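# Move clear prop from casket to bench, close lid

## Task

Remove the transparent prop from inside the casket, place it on the bench somewhere outside the casket, and close the casket lid so it lies flat.

## Robot and tools

Robot: two arms, left_arm and right_arm, each with a two-finger gripper. Calibrated base positions in the scene frame: left_arm (+0.006, +0.247, 0) m, quat_wxyz (+1.000, 0, 0, -0.005); right_arm (+0.037, -0.227, 0) m, quat_wxyz (+1.000, 0, 0, +0.012). A two-camera stand sits behind the arms. Loose objects may occasionally get a brief shove from outside.

Frames. Scene frame: origin at table-top height, midway between the nominal bases; +x points out over the table, +z up, left_arm on the +y side (arm names do not match image left/right). Hand poses, velocities, targets and wrist-camera poses are reported in each arm's own base frame. Offsets use that arm's base axes, and rotations turn about the Hand target's position. Fingers point along the gripper's +z and open/close along its y. end_effector_position is the point between the pads, about 1 cm short of the fingertips.

execute_actions(actions, cameras). actions is a list of actions; each action is a table of up to 15 rows, one per 1/30 s step; a shorter table repeats its final row until 15 steps pass. Every row has 14 numbers in [-1, 1]: dx, dy, dz, rx, ry, rz, opening for left_arm, then the same seven for right_arm. The six pose numbers are an offset from that arm's Hand target as it stood when the action began (every row counts from that same start, not from the row before); 1.0 equals 0.6 m or 180 degrees; rx, ry, rz form a single rotation vector. Sending the same offset again moves further. Opening is absolute: +1 fully open (0.094 m), -1 closed. Sending six zeros re-requests the current Hand target. Images are returned only for an empty actions list or when cameras names them (["all"], a list of names, or [] for none).

move(target, speed, blend, opening_speed, grip_force, blocking, cameras). target is one 14-number row laid out as above, or a list of up to 15 such rows; every row is an offset from the Hand targets at the move's start, not from the previous row. The grippers travel straight lines, all finishing together, lasting at least 0.5 s and at most 10 s in total (pauses included). speed: m/s, 0.002 to 2.9, default 0.25, one value or one per target; rotation is capped at twice that in rad/s. blend: corner rounding in m for lists; 0 (default) stops at each target. opening_speed: how fast openings change, per second on the -1..+1 scale, at least 0.2; use it to close gently. grip_force: per-pad force cap in newtons, 10 to 50, one value or one per arm; it persists, and low values close slowly (about 4 s at 40, 16 s at 10). blocking=false returns after about 0.5 s while the move continues. Paths do not avoid obstacles or the other arm; faster moves drift more and hit harder. Avoid paths passing near an arm's own base, which can flip its shoulder posture. The result adds a "move:" line: done, off_target, moving, held or fault, plus limits such as paced (pose clipped) or held (steps withheld). done means at rest within 10 mm and 2 degrees; neither done nor off_target says anything about contact.

wait(seconds): 0 to 10, arms keep their last command; returns early if a running move ends. stop(): brakes a running move, needing some distance. zoom_image(camera, region): camera is cam_high, cam_low, cam_left_wrist or cam_right_wrist; region [x0, y0, x1, y1] in pixels from the top-left, at most 504 by 504, on that camera's latest image. finished_scene(scene): the current scene's number; irreversible, and the goal must hold with the robot released.

Results. Per arm: end_effector_position (m) and end_effector_quat_wxyz in its base frame; Hand target (the last commanded pose after clipping, the base for the next offsets); Tool commands; grip_measured (same scale as opening; reads up to about 2.5 mm wide when empty, a little under the part width when squeezing); Joint positions (last value is opening in metres); Joint velocities (omitted when all are at noise level); joint torques in Joint positions order, including gravity, with entries 1 to 3 wrapping at ±28 N m; motor temperatures. execute_actions results also list some intermediate positions. Joint ranges (rad): waist -2.618 to 3.054, shoulder 0.000 to 3.142, elbow 0.000 to 3.142 (straight at 2.901), wrist pitch -1.571 to 1.571, wrist yaw -1.571 to 1.571, wrist roll -2.094 to 2.094.

Control quirks. Commanded orientation is clipped each step to within 40 degrees of the measured one. Friction and gravity can leave a gripper a few cm off its command; resend zeros or the missing offset rather than waiting. A blocked arm keeps pushing until sent elsewhere; to release a push, command a target back beyond the gripper. To keep a gripper unchanged, resend its current opening (0 means half open). To release a grip, command an opening well above grip_measured.

Cameras: cam_high, cam_low, cam_left_wrist, cam_right_wrist, all 896x504, with calibration provided; wrist images may lag while moving.

Avoid: objects leaving the table, dropping or releasing moving parts, slamming the lid or hitting fixtures, arms or grippers touching each other (the clearance check does not guard grippers), strain on the wrist-camera cables (cable contact counts as the hand touching), any arm stop, and long stretched or loaded holds that heat motors (MOTOR HOT at 75 °C; at 90 °C the arm folds and idles; at 100 °C it drops).

Each tool is called after ">>>" by a JSON object that holds its "api" and its "payload", one argument or row to a line.

## Session

>>> {"api": "execute_actions", "payload": {
  "actions": []
}}

Scene clock: 0.00 s.
left_arm: end_effector_position=(+0.2504, -0.1719, +0.2883) grip_measured=+1.000 end_effector_quat_wxyz=(+0.595, +0.033, +0.798, -0.087) | right_arm: end_effector_position=(+0.2660, +0.0981, +0.2524) grip_measured=+1.000 end_effector_quat_wxyz=(+0.551, -0.132, +0.819, +0.091)
Joint positions: left_arm=[-1.057 0.866 0.813 -0.366 -0.825 -0.42 0.094] | right_arm=[0.389 0.644 0.683 -0.424 0.061 0.028 0.094]
Joint velocities: within noise
Joint torques (N m): no reading
Motor temperatures (°C): left_arm=[30 27 30 29 27 25 30] | right_arm=[29 28 33 26 30 30 27]
Heat: left arm: 30 °C; right arm: 33 °C.
Hand target: left_arm +0.2497, -0.1695, +0.2896; +0.596, +0.033, +0.798, -0.084 | right_arm +0.2645, +0.0974, +0.2543; +0.552, -0.132, +0.818, +0.090
Tool commands: left_gripper/opening=+1.0 right_gripper/opening=+1.0

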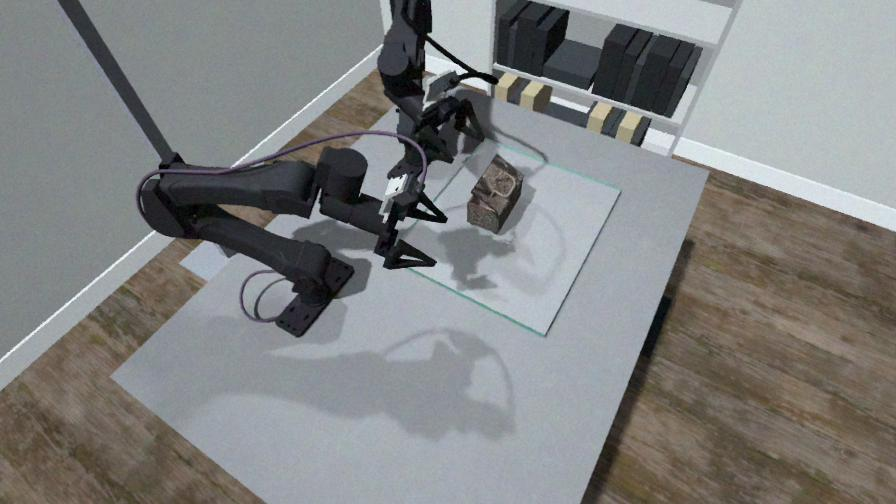

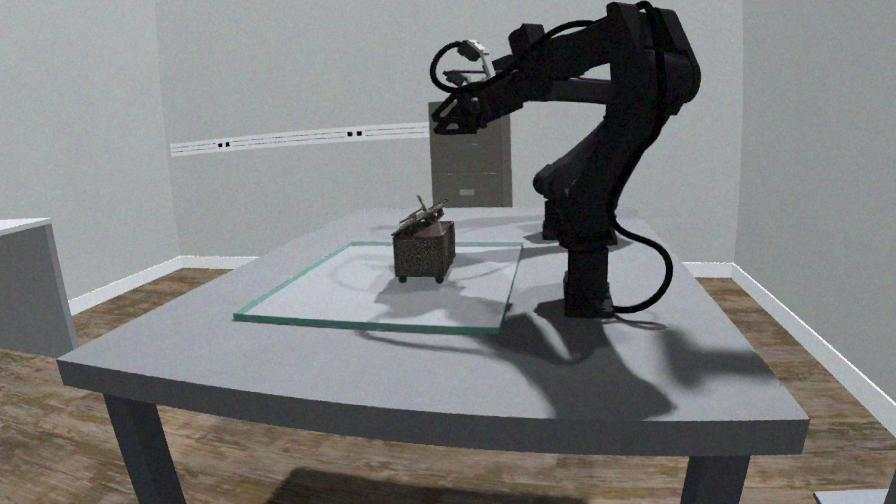

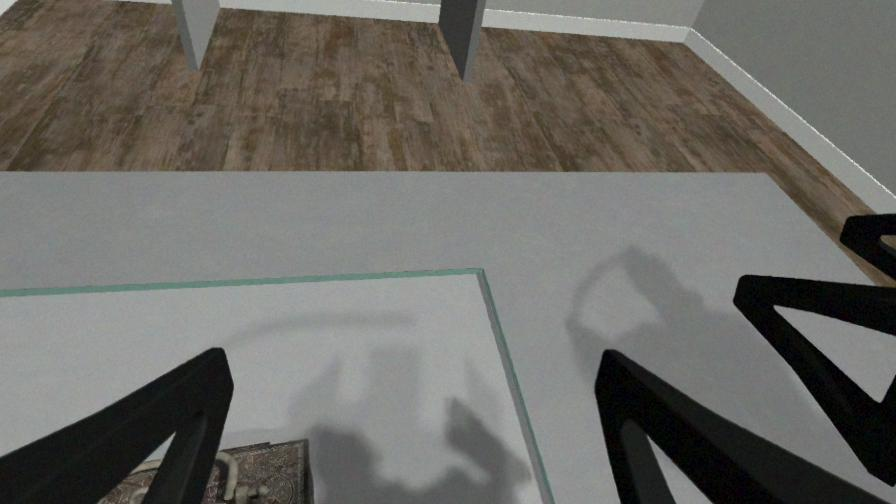

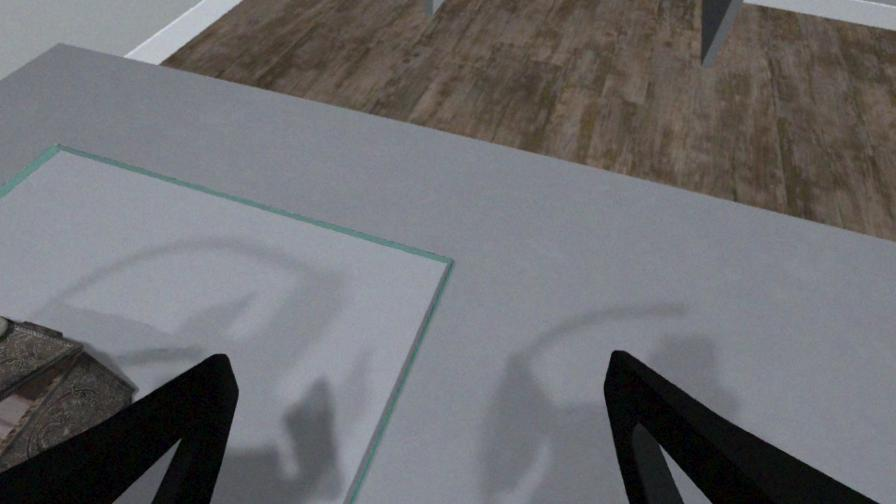

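>>> {"api": "zoom_image", "payload": {
  "camera": "cam_high",
  "region": [425, 130, 585, 250]
}}

>>> {"api": "zoom_image", "payload": {
  "camera": "cam_low",
  "region": [360, 180, 500, 300]
}}

Scaled by 3.150 from the camera's 896x504 image, which has a finer 1280x720 frame.

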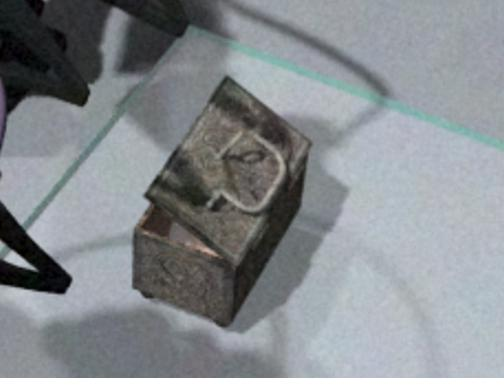

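Scaled by 3.600 from the camera's 896x504 image, which has a finer 1280x720 frame.

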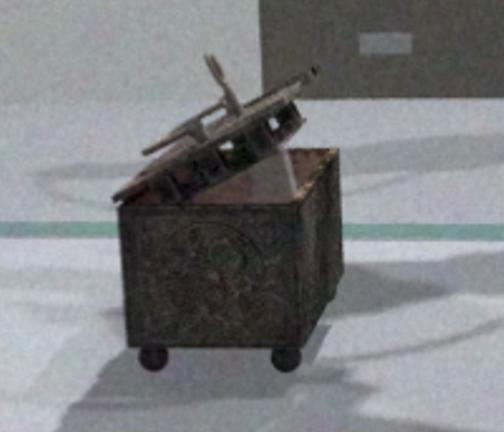

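>>> {"api": "move", "payload": {
  "target": [-0.15,0.11,0.0,0.042,0.157,0.040,1,0,-0.05,0,0,0,0,1],
  "cameras": ["all"]
}}

Scene clock: 30.13 s.
left_arm: end_effector_position=(+0.1621, -0.1075, +0.2828) grip_measured=+1.000 end_effector_quat_wxyz=(+0.381, +0.016, +0.924, -0.019) | right_arm: end_effector_position=(+0.2685, +0.0678, +0.2552) grip_measured=+1.000 end_effector_quat_wxyz=(+0.556, -0.129, +0.816, +0.090)
Joint positions: left_arm=[-1.237 0.966 1.316 -1.55 -0.706 -1.065 0.094] | right_arm=[0.132 0.615 0.683 -0.448 -0.171 -0.065 0.094]
Joint torques (N m): left_arm=[-0.43 0.08 6.24 0.89 -0.37 -0.12] | right_arm=[-0.58 -0.54 8.08 1.83 -0.12 -0.08]
Motor temperatures (°C): left_arm=[30 27 31 32 27 25 30] | right_arm=[29 28 36 31 30 30 27]
Heat: left arm: 32 °C; right arm: 36 °C.
Hand target: left_arm +0.1597, -0.1036, +0.2896; +0.384, +0.000, +0.923, +0.000 | right_arm +0.2645, +0.0674, +0.2543; +0.552, -0.132, +0.818, +0.090
Off the commanded pose: left_arm 0.008 m, 3 deg | right_arm 0.004 m, 1 deg.
joint sent to its limit (left arm) — joint 4 (wrist pitch), lower limit. The joint targets are off in orientation, not in position.
move: off_target (left_arm)
camera_calibration:
cam_left_wrist: T_world_to_cam=[[-0.0274997, -0.997058, 0.0715416, -0.130097], [-0.966107, 0.00813281, -0.258014, 0.263793], [0.256673, -0.0762122, -0.963489, 0.333988], [0, 0, 0, 1]] pos_world=[0.165548, -0.106406, 0.399164]
cam_right_wrist: T_world_to_cam=[[0.288969, -0.957176, 0.0176176, -0.0255527], [-0.758066, -0.240019, -0.606405, 0.410131], [0.584666, 0.161877, -0.79496, 0.147886], [0, 0, 0, 1]] pos_world=[0.231827, 0.0500415, 0.366719]

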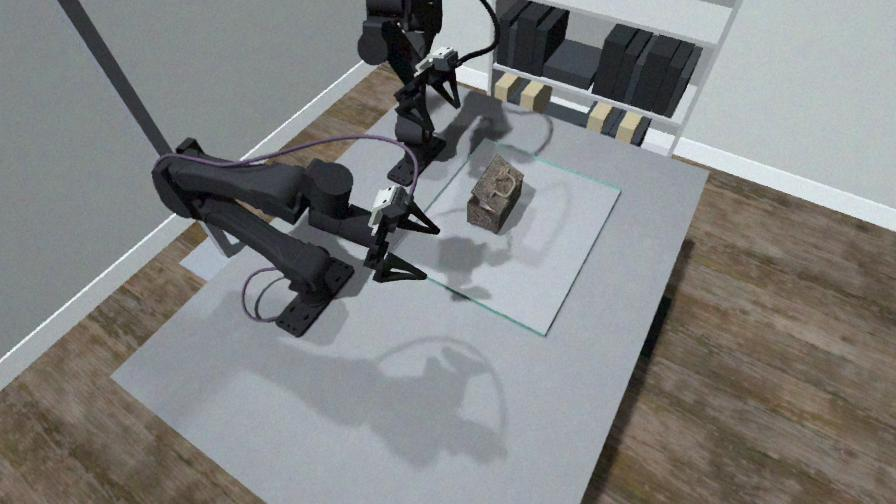

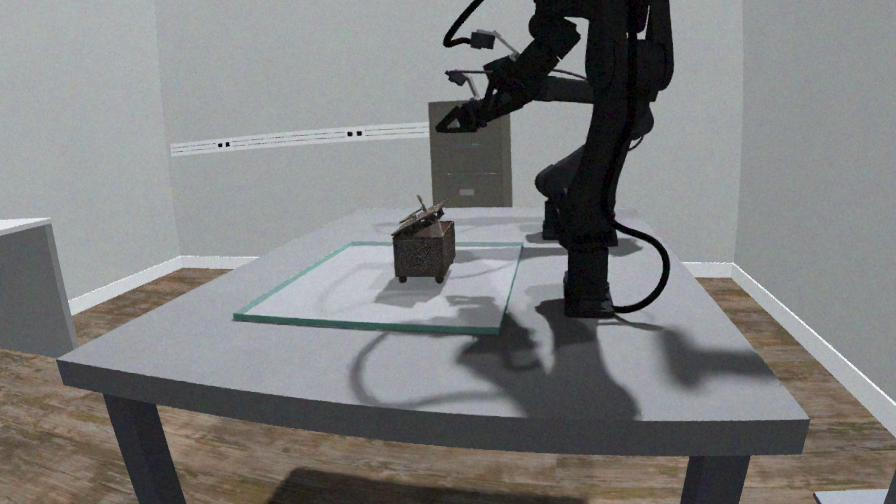

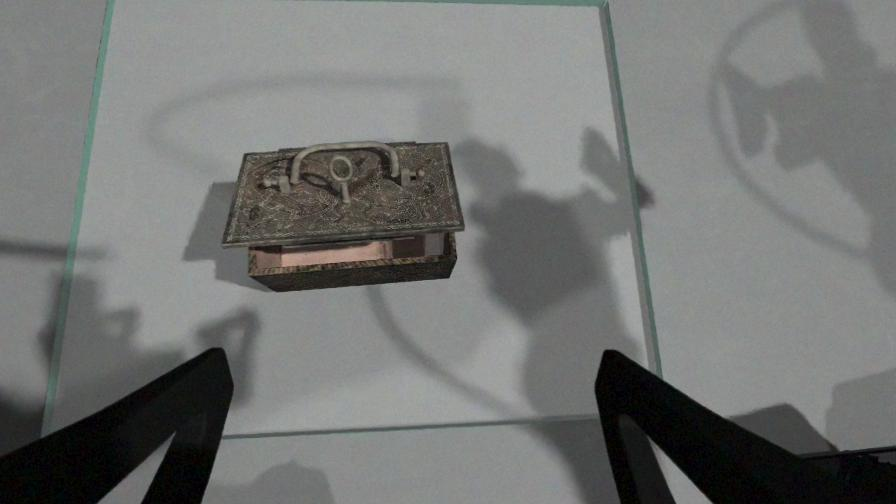

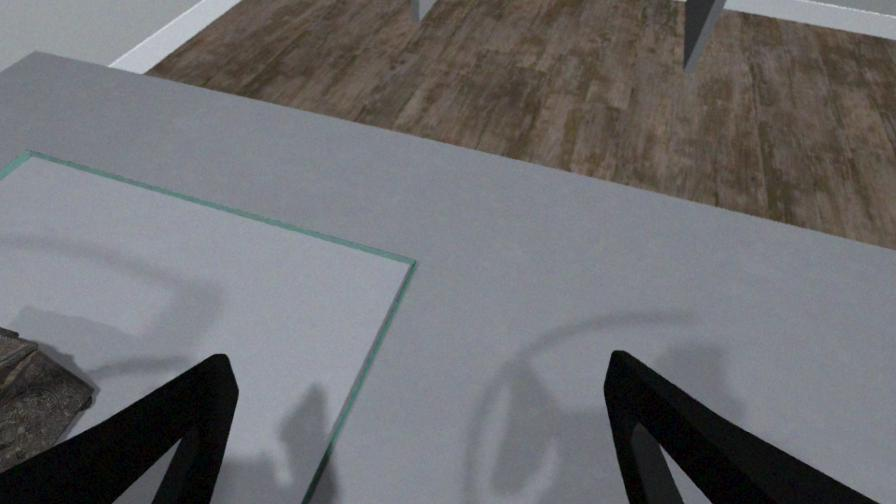

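>>> {"api": "zoom_image", "payload": {
  "camera": "cam_left_wrist",
  "region": [210, 130, 480, 300]
}}

>>> {"api": "zoom_image", "payload": {
  "camera": "cam_low",
  "region": [380, 185, 470, 290]
}}

Scaled by 1.867 from the camera's 896x504 image, which has a finer 1280x720 frame.

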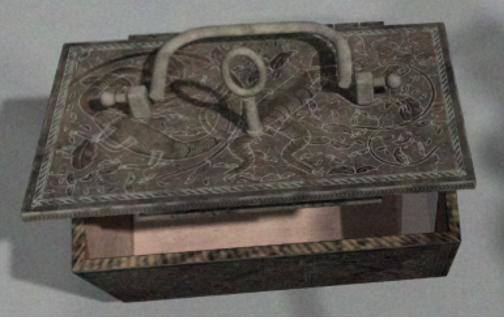

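Scaled by 4.800 from the camera's 896x504 image, which has a finer 1280x720 frame.

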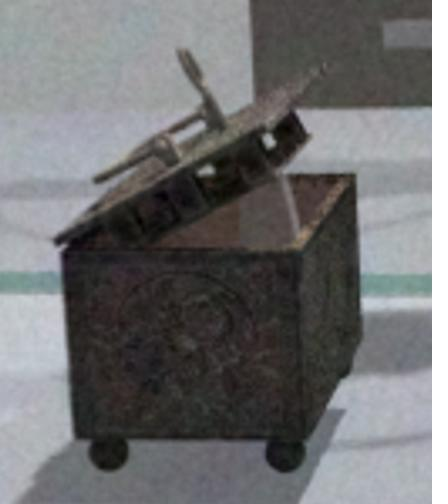

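>>> {"api": "move", "payload": {
  "target": [
    [0,0.167,0.05,0,0,0,1,-0.0648,0.337,-0.2238,0.0701,-0.0683,0.3042,-1]
  ],
  "cameras": ["all"]
}}

Scene clock: 95.17 s.
left_arm: end_effector_position=(+0.1618, -0.0034, +0.3096) grip_measured=+1.000 end_effector_quat_wxyz=(+0.366, -0.001, +0.931, +0.004) | right_arm: end_effector_position=(+0.2288, +0.2671, +0.1223) grip_measured=-0.993 end_effector_quat_wxyz=(+0.547, -0.438, +0.592, +0.398)
Joint positions: left_arm=[-0.15 0.762 1.391 -1.457 -0.11 -0.108 0.094] | right_arm=[0.496 1.648 0.198 1.333 -0.767 -0.091 0]
Joint torques (N m): left_arm=[0.62 1.8 5.82 1.9 0.06 0.06] | right_arm=[0.55 -3.58 4.22 2.01 -0.18 0.04]
Heat: left arm: 34 °C; right arm: 36 °C.
Hand target: left_arm +0.1596, -0.0034, +0.3195; +0.384, +0.000, +0.923, +0.000 | right_arm +0.2256, +0.2696, +0.1199; +0.541, -0.441, +0.591, +0.405
Off the commanded pose: left_arm 0.010 m, 2 deg | right_arm 0.005 m, 1 deg.
move: done
camera_calibration:
cam_left_wrist: T_world_to_cam=[[0.0224632, -0.998953, 0.0398487, -0.0264587], [-0.973345, -0.0309524, -0.227248, 0.261073], [0.228244, -0.0336818, -0.973021, 0.375547], [0, 0, 0, 1]] pos_world=[0.168992, -0.00570106, 0.425798]
cam_right_wrist: T_world_to_cam=[[0.945359, -0.325241, 0.0226896, -0.14059], [-0.174017, -0.562205, -0.808482, 0.324408], [0.275708, 0.760357, -0.588083, -0.0813876], [0, 0, 0, 1]] pos_world=[0.211799, 0.198542, 0.217605]

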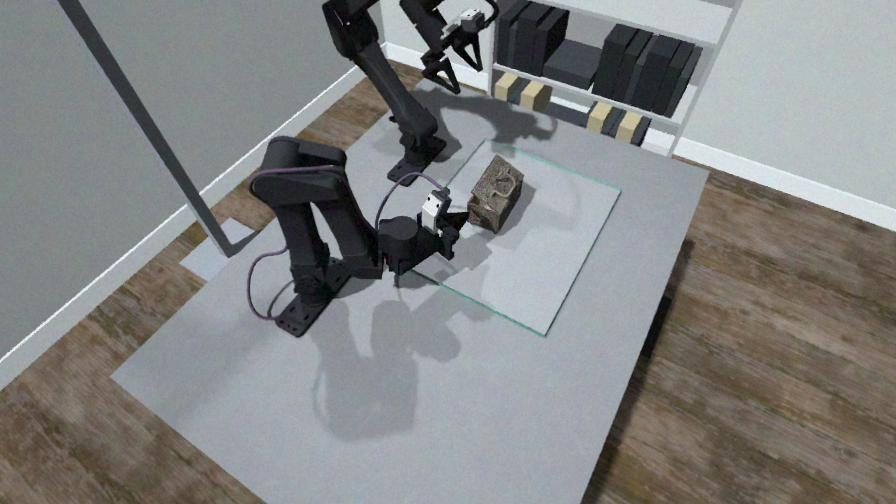

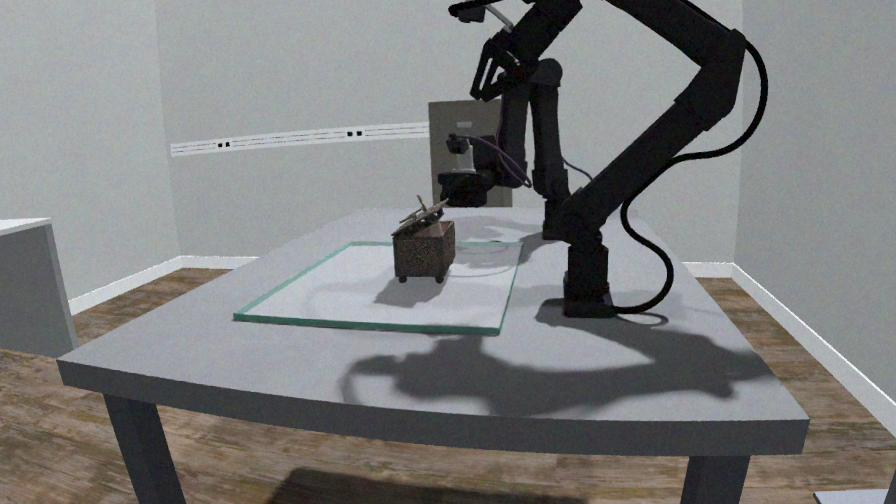

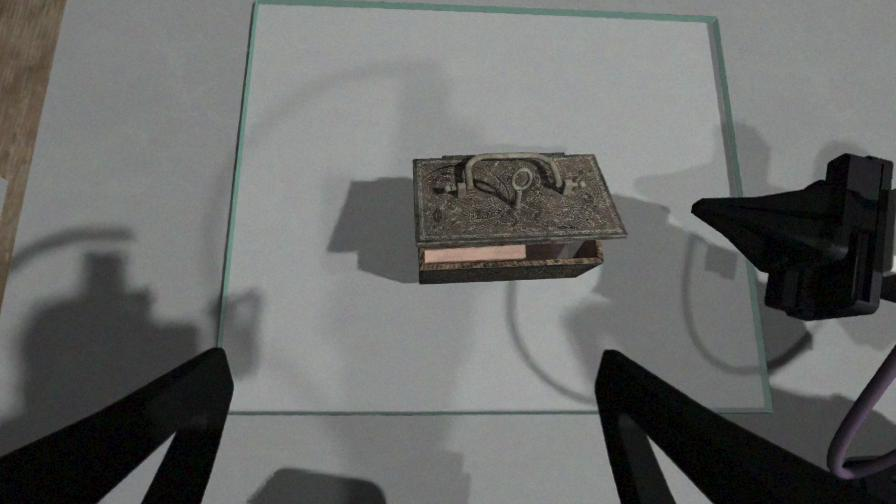

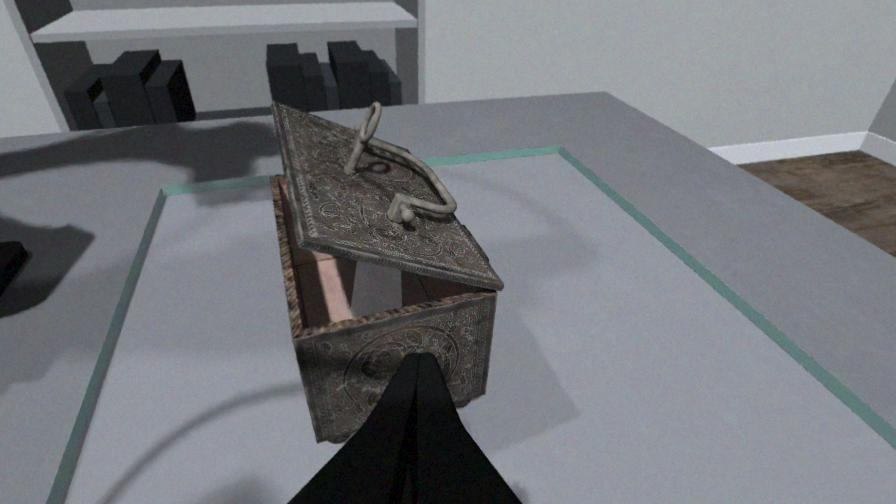

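>>> {"api": "move", "payload": {
  "target": [
    [0,0,0,0,0,0,1,-0.0183,0,-0.053,0,0,0,-1],
    [0,0,0,0,0,0,1,-0.0183,0.147,-0.053,0,0,0,-1]
  ],
  "speed": 0.15,
  "cameras": ["all"],
  "blend": [0.01,0]
}}

>>> {"api": "zoom_image", "payload": {
  "camera": "cam_low",
  "region": [370, 180, 490, 290]
}}

Scene clock: 128.53 s.
left_arm: end_effector_position=(+0.1617, -0.0038, +0.3096) grip_measured=+1.000 end_effector_quat_wxyz=(+0.366, +0.000, +0.931, +0.003) | right_arm: end_effector_position=(+0.2098, +0.3511, +0.0769) grip_measured=-0.993 end_effector_quat_wxyz=(+0.519, -0.448, +0.608, +0.400)
Joint positions: left_arm=[-0.15 0.762 1.391 -1.457 -0.108 -0.107 0.094] | right_arm=[0.836 1.979 0.354 1.469 -0.451 -0.047 0]
Joint torques (N m): left_arm=[0.77 1.78 5.83 1.9 0.06 0.06] | right_arm=[0.54 -5.24 5.33 2.64 0.07 0.04]
Heat: left arm: 32 °C; right arm: 35 °C.
Hand target: left_arm +0.1596, -0.0034, +0.3195; +0.384, +0.000, +0.923, +0.000 | right_arm +0.2146, +0.3578, +0.0882; +0.541, -0.441, +0.591, +0.405
Off the commanded pose: left_arm 0.010 m, 2 deg | right_arm 0.014 m, 3 deg.
move: off_target (right_arm)
camera_calibration:
cam_left_wrist: T_world_to_cam=[[0.0197736, -0.998986, 0.0404577, -0.0266626], [-0.973493, -0.0284597, -0.226937, 0.26097], [0.227858, -0.0348979, -0.973069, 0.375611], [0, 0, 0, 1]] pos_world=[0.168993, -0.00610039, 0.425798]
cam_right_wrist: T_world_to_cam=[[0.952822, -0.303458, -0.00666827, -0.101216], [-0.19696, -0.601418, -0.774276, 0.347618], [0.23095, 0.73906, -0.632813, -0.146384], [0, 0, 0, 1]] pos_world=[0.198715, 0.286535, 0.175844]

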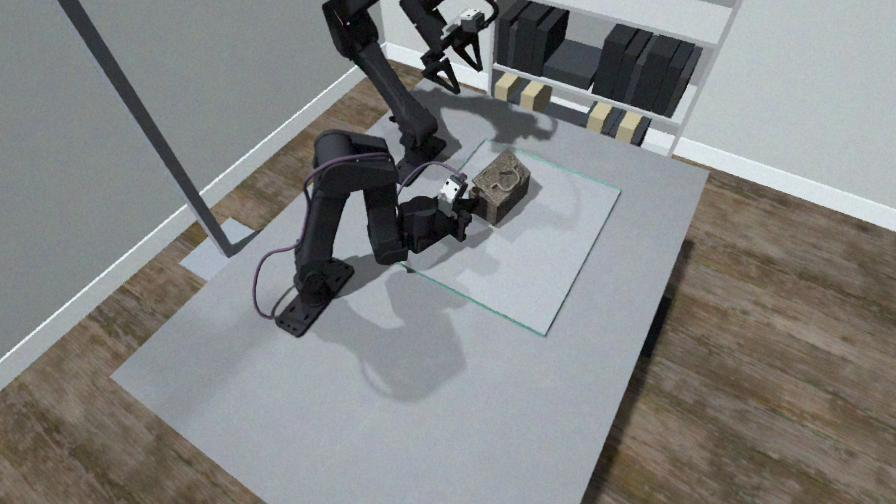

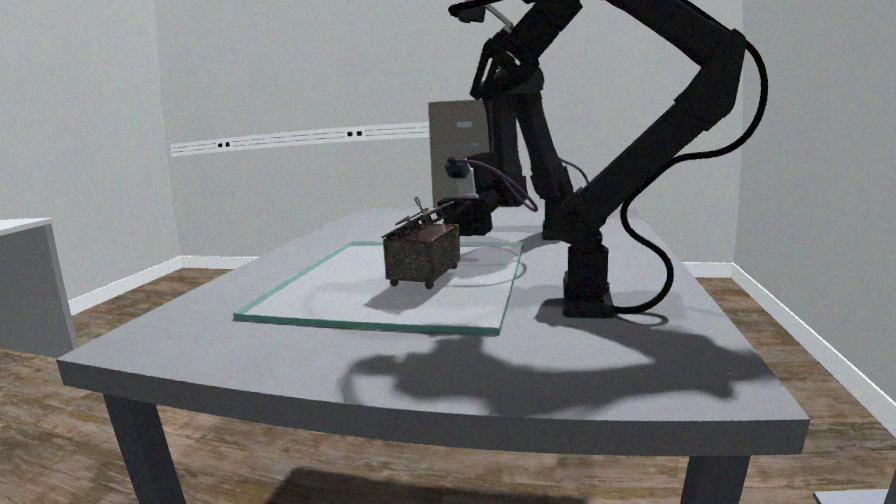

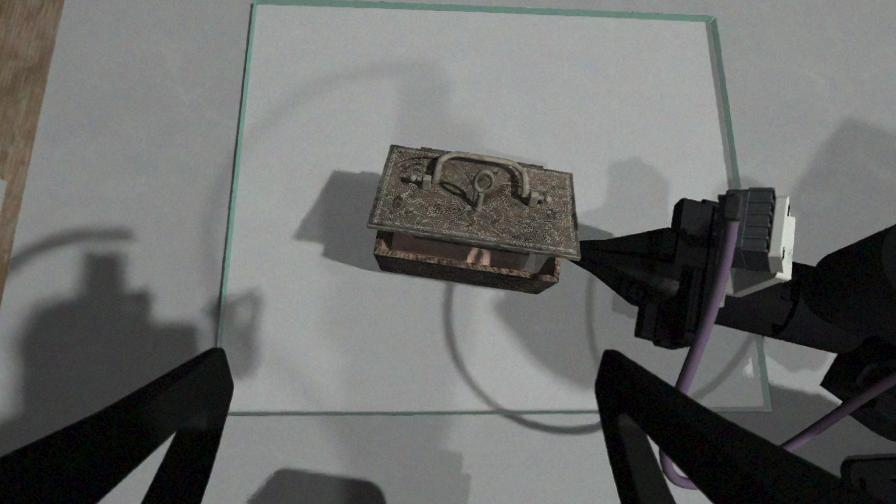

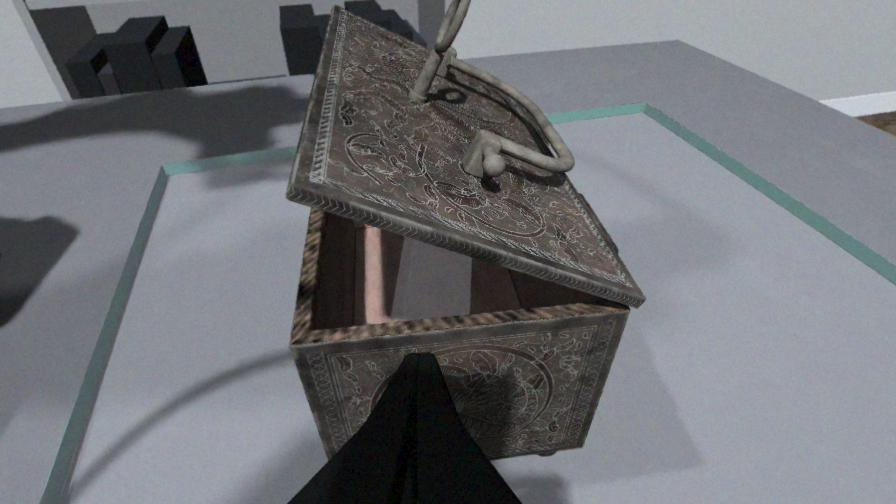

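Scaled by 4.200 from the camera's 896x504 image, which has a finer 1280x720 frame.

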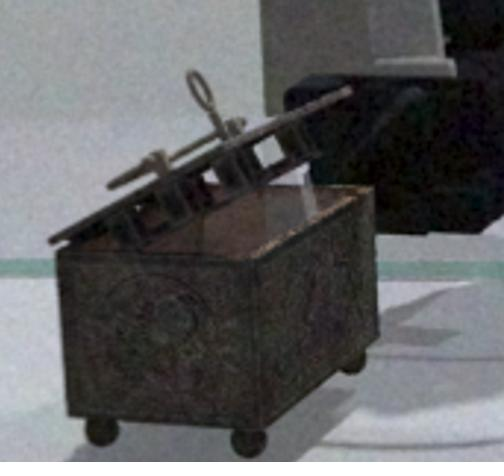

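>>> {"api": "move", "payload": {
  "target": [0,0,0,0,0,0,1,-0.01,-0.09,0.045,0,0,0,-1],
  "speed": 0.15,
  "cameras": ["cam_right_wrist"]
}}

Scene clock: 134.37 s.
left_arm: end_effector_position=(+0.1617, -0.0038, +0.3096) grip_measured=+1.000 end_effector_quat_wxyz=(+0.366, +0.000, +0.931, +0.003) | right_arm: end_effector_position=(+0.2121, +0.3069, +0.1170) grip_measured=-0.993 end_effector_quat_wxyz=(+0.547, -0.438, +0.588, +0.404)
Joint positions: left_arm=[-0.15 0.762 1.391 -1.457 -0.108 -0.107 0.094] | right_arm=[0.695 1.748 0.229 1.429 -0.581 -0.053 0]
Joint torques (N m): left_arm=[0.77 1.8 5.82 1.9 0.06 0.06] | right_arm=[-0.5 -6.61 2.55 1.82 -0.12 -0.05]
Heat: left arm: 32 °C; right arm: 35 °C.
Hand target: left_arm +0.1596, -0.0034, +0.3195; +0.384, +0.000, +0.923, +0.000 | right_arm +0.2086, +0.3038, +0.1151; +0.541, -0.441, +0.591, +0.405
Off the commanded pose: left_arm 0.010 m, 2 deg | right_arm 0.005 m, 1 deg.
move: done
camera_calibration:
cam_right_wrist: T_world_to_cam=[[0.949011, -0.314806, 0.0166073, -0.114982], [-0.170043, -0.555546, -0.813913, 0.337299], [0.265451, 0.769588, -0.58075, -0.111653], [0, 0, 0, 1]] pos_world=[0.196113, 0.237115, 0.211599]
Images, in order (width x height): cam_right_wrist 896x504.

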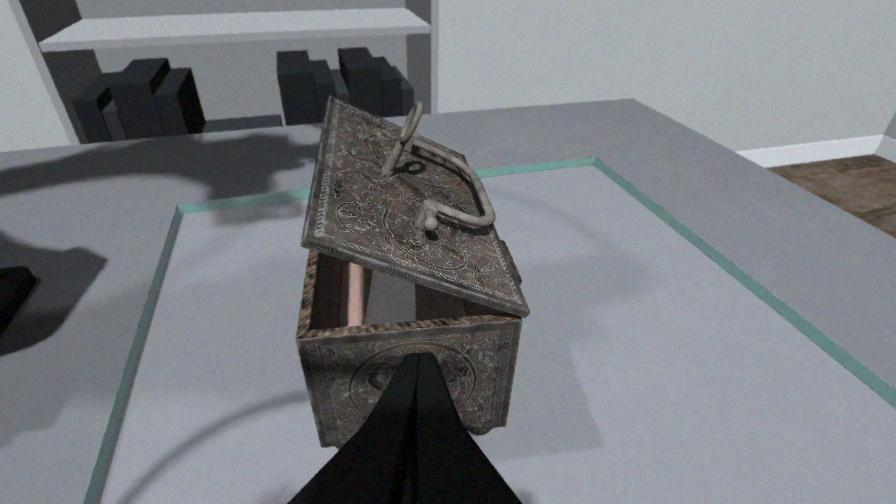

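>>> {"api": "move", "payload": {
  "target": [
    [0,0,0,0,0,0,1,-0.0135,0.04,-0.013,0,0,0,-1],
    [0,0,0,0,0,0,1,-0.0135,0.127,-0.013,0,0,0,-1]
  ],
  "speed": 0.12,
  "cameras": ["cam_right_wrist","cam_left_wrist","cam_low"],
  "blend": [0.01,0]
}}

>>> {"api": "zoom_image", "payload": {
  "camera": "cam_low",
  "region": [370, 180, 490, 290]
}}

Scene clock: 149.13 s.
left_arm: end_effector_position=(+0.1617, -0.0038, +0.3096) grip_measured=+1.000 end_effector_quat_wxyz=(+0.366, +0.000, +0.931, +0.003) | right_arm: end_effector_position=(+0.1960, +0.3753, +0.1092) grip_measured=-0.993 end_effector_quat_wxyz=(+0.542, -0.446, +0.586, +0.406)
Joint positions: left_arm=[-0.15 0.762 1.391 -1.457 -0.108 -0.107 0.094] | right_arm=[0.939 1.882 0.39 1.403 -0.354 -0.038 0]
Joint torques (N m): left_arm=[0.77 1.78 5.82 1.9 0.06 0.06] | right_arm=[0.28 -5.31 6.17 1.99 0.12 0.06]
Motor temperatures (°C): left_arm=[29 27 32 32 26 25 29] | right_arm=[28 28 34 36 29 30 27]
Heat: left arm: 32 °C; right arm: 36 °C.
Hand target: left_arm +0.1596, -0.0034, +0.3195; +0.384, +0.000, +0.923, +0.000 | right_arm +0.2004, +0.3800, +0.1073; +0.541, -0.441, +0.590, +0.405
Off the commanded pose: left_arm 0.010 m, 2 deg | right_arm 0.007 m, 1 deg.
move: done
camera_calibration:
cam_left_wrist: T_world_to_cam=[[0.0197736, -0.998986, 0.0404577, -0.0266626], [-0.973493, -0.0284597, -0.226937, 0.26097], [0.227858, -0.0348979, -0.973069, 0.375611], [0, 0, 0, 1]] pos_world=[0.168993, -0.00610039, 0.425798]
cam_right_wrist: T_world_to_cam=[[0.954172, -0.298594, 0.0199235, -0.0855164], [-0.159953, -0.565139, -0.809341, 0.367353], [0.252924, 0.769064, -0.587001, -0.16118], [0, 0, 0, 1]] pos_world=[0.181123, 0.306029, 0.204405]
Images, in order (width x height): cam_low 896x504, cam_left_wrist 896x504, cam_right_wrist 896x504.

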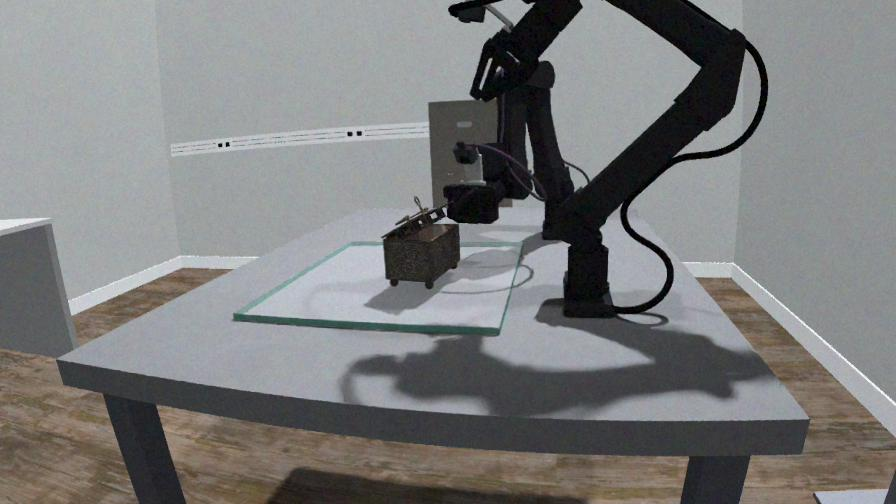

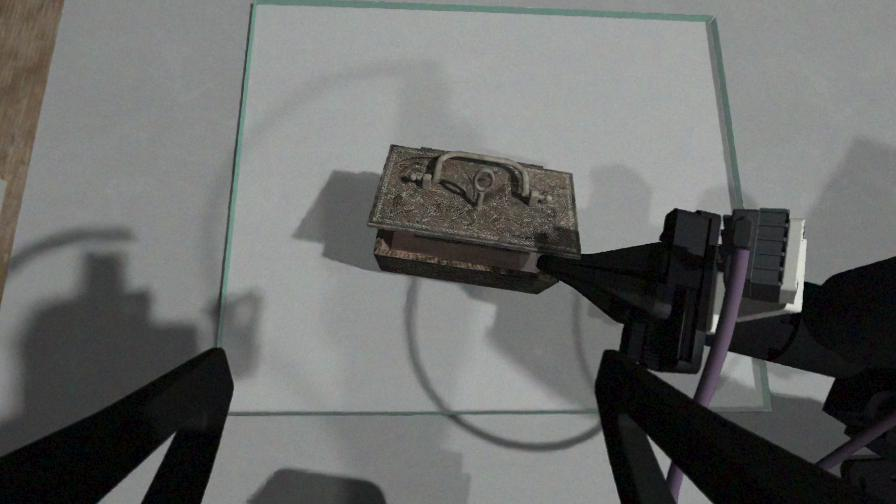

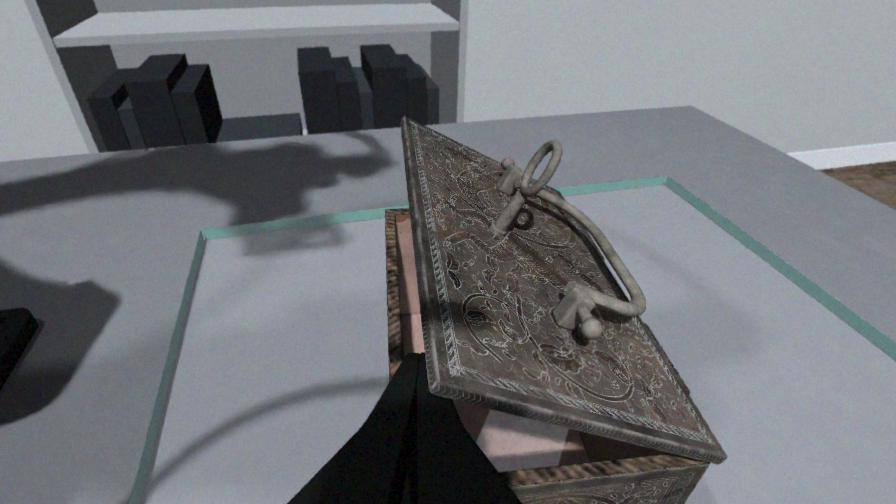

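Scaled by 4.200 from the camera's 896x504 image, which has a finer 1280x720 frame.

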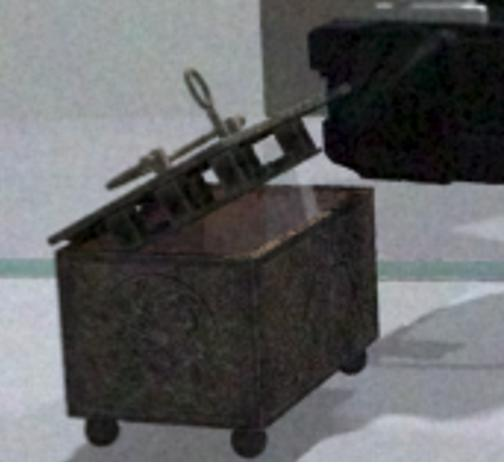

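>>> {"api": "move", "payload": {
  "target": [
    [0,0,0,0,0,0,1,0.026,0.006,0,0,0,0,-1],
    [0,0,0,0,0,0,1,0.022,0.006,0.035,0,0,0,-1],
    [0,0,0,0,0,0,1,0.052,0.006,0.068,0,0,0,-1],
    [0,0,0,0,0,0,1,0.083,0.006,0.085,0,0,0,-1]
  ],
  "speed": 0.08,
  "cameras": ["cam_right_wrist","cam_left_wrist","cam_low"],
  "blend": [0.004,0.01,0.01,0]
}}

Scene clock: 163.67 s.
left_arm: end_effector_position=(+0.1617, -0.0038, +0.3096) grip_measured=+1.000 end_effector_quat_wxyz=(+0.366, +0.000, +0.931, +0.003) | right_arm: end_effector_position=(+0.2507, +0.3778, +0.1438) grip_measured=-0.993 end_effector_quat_wxyz=(+0.537, -0.435, +0.604, +0.397)
Joint positions: left_arm=[-0.15 0.762 1.391 -1.457 -0.108 -0.107 0.094] | right_arm=[0.808 1.761 0.565 1.077 -0.451 -0.04 0]
Joint torques (N m): left_arm=[0.75 1.78 5.81 1.9 0.06 0.06] | right_arm=[0.1 -8.72 8.57 1.75 -0.26 -0.06]
Heat: left arm: 33 °C; right arm: 36 °C.
Hand target: left_arm +0.1596, -0.0034, +0.3195; +0.384, +0.000, +0.923, +0.000 | right_arm +0.2504, +0.3835, +0.1585; +0.541, -0.441, +0.590, +0.405
Off the commanded pose: left_arm 0.010 m, 2 deg | right_arm 0.016 m, 2 deg.
move: off_target (right_arm)
camera_calibration:
cam_left_wrist: T_world_to_cam=[[0.0197736, -0.998986, 0.0404577, -0.0266626], [-0.973493, -0.0284597, -0.226937, 0.26097], [0.227858, -0.0348979, -0.973069, 0.375611], [0, 0, 0, 1]] pos_world=[0.168993, -0.00610039, 0.425798]
cam_right_wrist: T_world_to_cam=[[0.943791, -0.330539, 0.00174151, -0.120389], [-0.199438, -0.573643, -0.794455, 0.416498], [0.263597, 0.749452, -0.60732, -0.148976], [0, 0, 0, 1]] pos_world=[0.235957, 0.310778, 0.240623]
Images, in order (width x height): cam_low 896x504, cam_left_wrist 896x504, cam_right_wrist 896x504.

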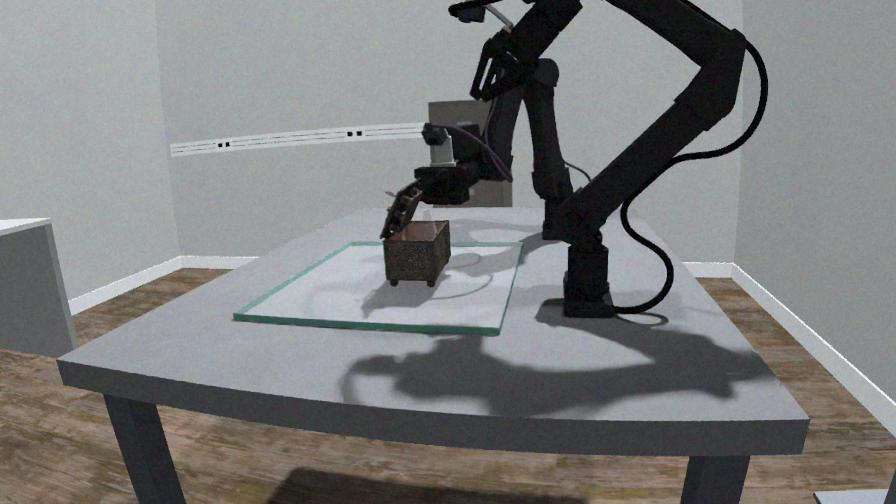

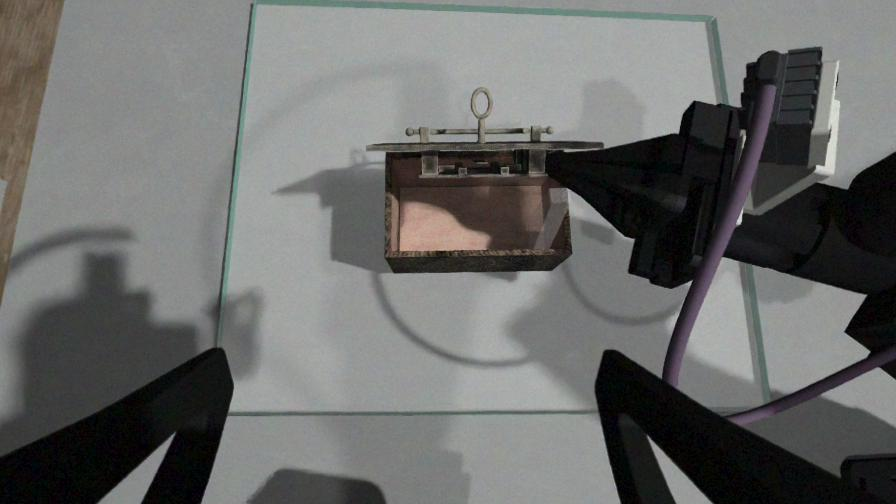

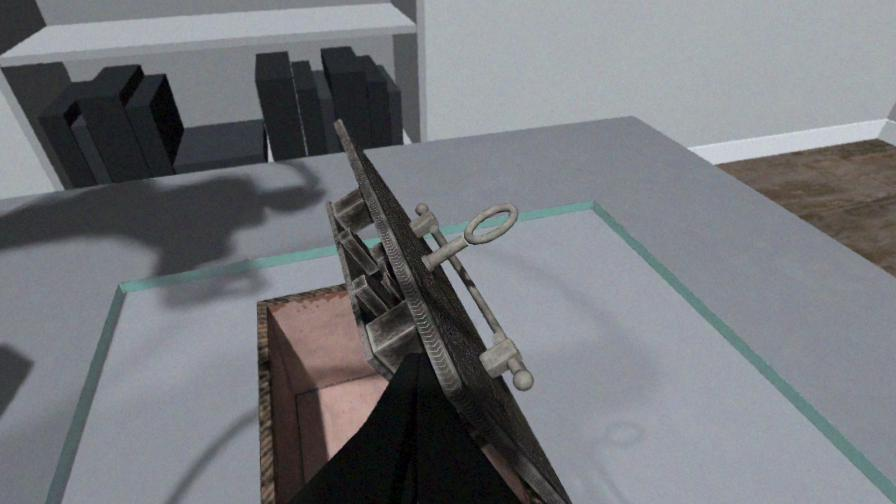

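>>> {"api": "zoom_image", "payload": {
  "camera": "cam_left_wrist",
  "region": [360, 80, 620, 290]
}}

>>> {"api": "move", "payload": {
  "target": [
    [0,0,0,0,0,0,1,0.025,0.0,0.035,0,0,0,-1],
    [0,0,0,0,0,0,1,0.075,0.0,0.045,0,0,0,-1]
  ],
  "speed": 0.08,
  "cameras": ["cam_right_wrist","cam_left_wrist","cam_low"],
  "blend": [0.01,0]
}}

Scaled by 1.938 from the camera's 896x504 image, which has a finer 1280x720 frame.

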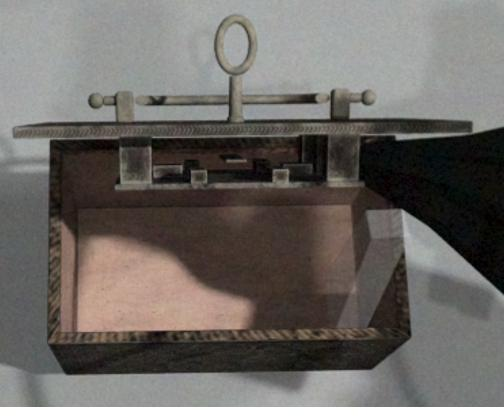

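Scene clock: 172.07 s.
left_arm: end_effector_position=(+0.1617, -0.0038, +0.3096) grip_measured=+1.000 end_effector_quat_wxyz=(+0.366, +0.000, +0.931, +0.003) | right_arm: end_effector_position=(+0.2909, +0.3810, +0.1916) grip_measured=-0.993 end_effector_quat_wxyz=(+0.550, -0.438, +0.584, +0.405)
Joint positions: left_arm=[-0.15 0.762 1.391 -1.457 -0.108 -0.107 0.094] | right_arm=[0.715 1.727 0.745 0.903 -0.561 -0.05 0]
Joint torques (N m): left_arm=[0.77 1.8 5.81 1.9 0.07 0.06] | right_arm=[-0.59 -5.83 8.76 1.76 -0.13 -0.09]
Heat: left arm: 33 °C; right arm: 36 °C.
Hand target: left_arm +0.1596, -0.0034, +0.3195; +0.384, +0.000, +0.923, +0.000 | right_arm +0.2954, +0.3835, +0.1853; +0.541, -0.441, +0.591, +0.405
Off the commanded pose: left_arm 0.010 m, 2 deg | right_arm 0.008 m, 1 deg.
move: done
camera_calibration:
cam_left_wrist: T_world_to_cam=[[0.0197736, -0.998986, 0.0404577, -0.0266626], [-0.973493, -0.0284597, -0.226937, 0.26097], [0.227858, -0.0348979, -0.973069, 0.375611], [0, 0, 0, 1]] pos_world=[0.168993, -0.00610039, 0.425798]
cam_right_wrist: T_world_to_cam=[[0.948963, -0.31468, 0.0211139, -0.16862], [-0.164043, -0.549656, -0.819127, 0.4496], [0.269368, 0.773857, -0.573224, -0.150461], [0, 0, 0, 1]] pos_world=[0.274298, 0.310499, 0.285592]
Images, in order (width x height): cam_low 896x504, cam_left_wrist 896x504, cam_right_wrist 896x504.

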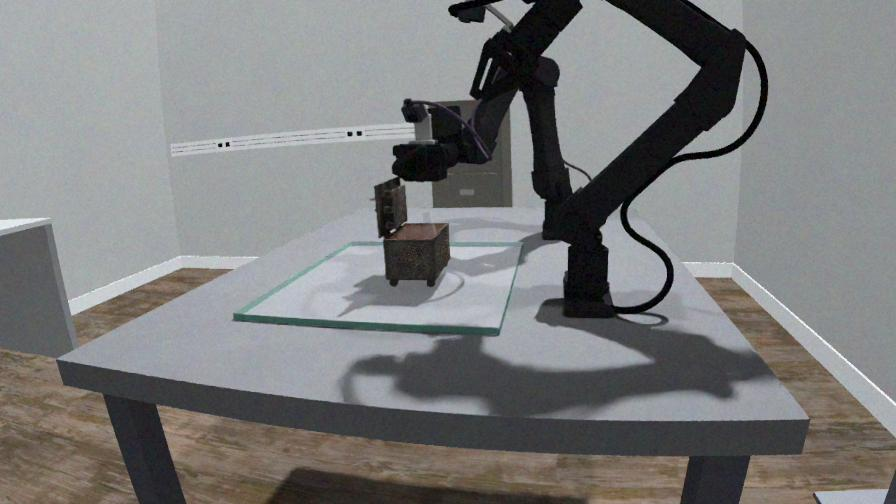

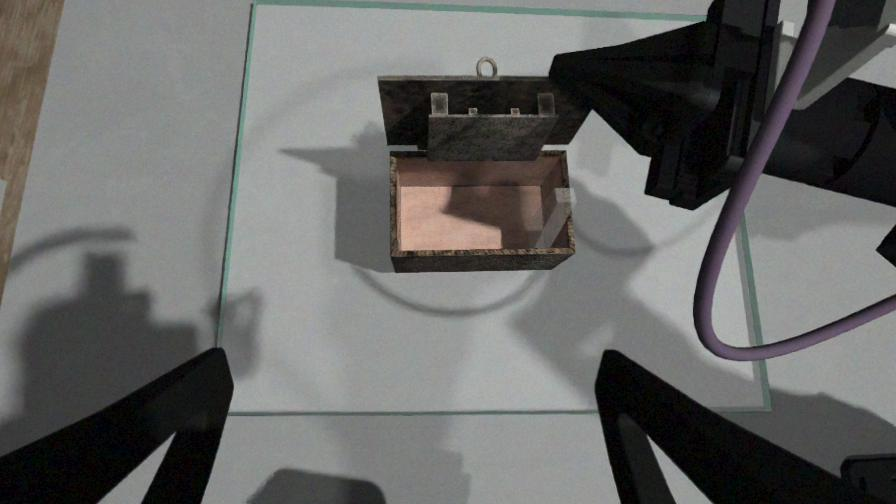

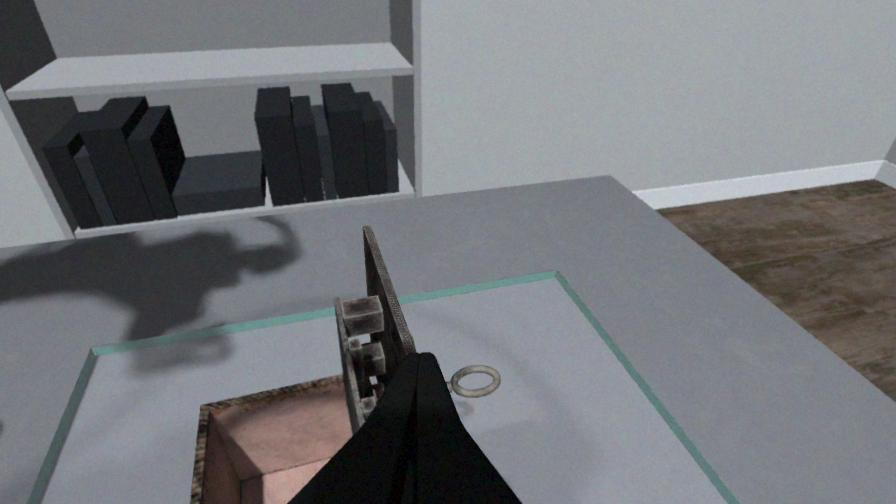

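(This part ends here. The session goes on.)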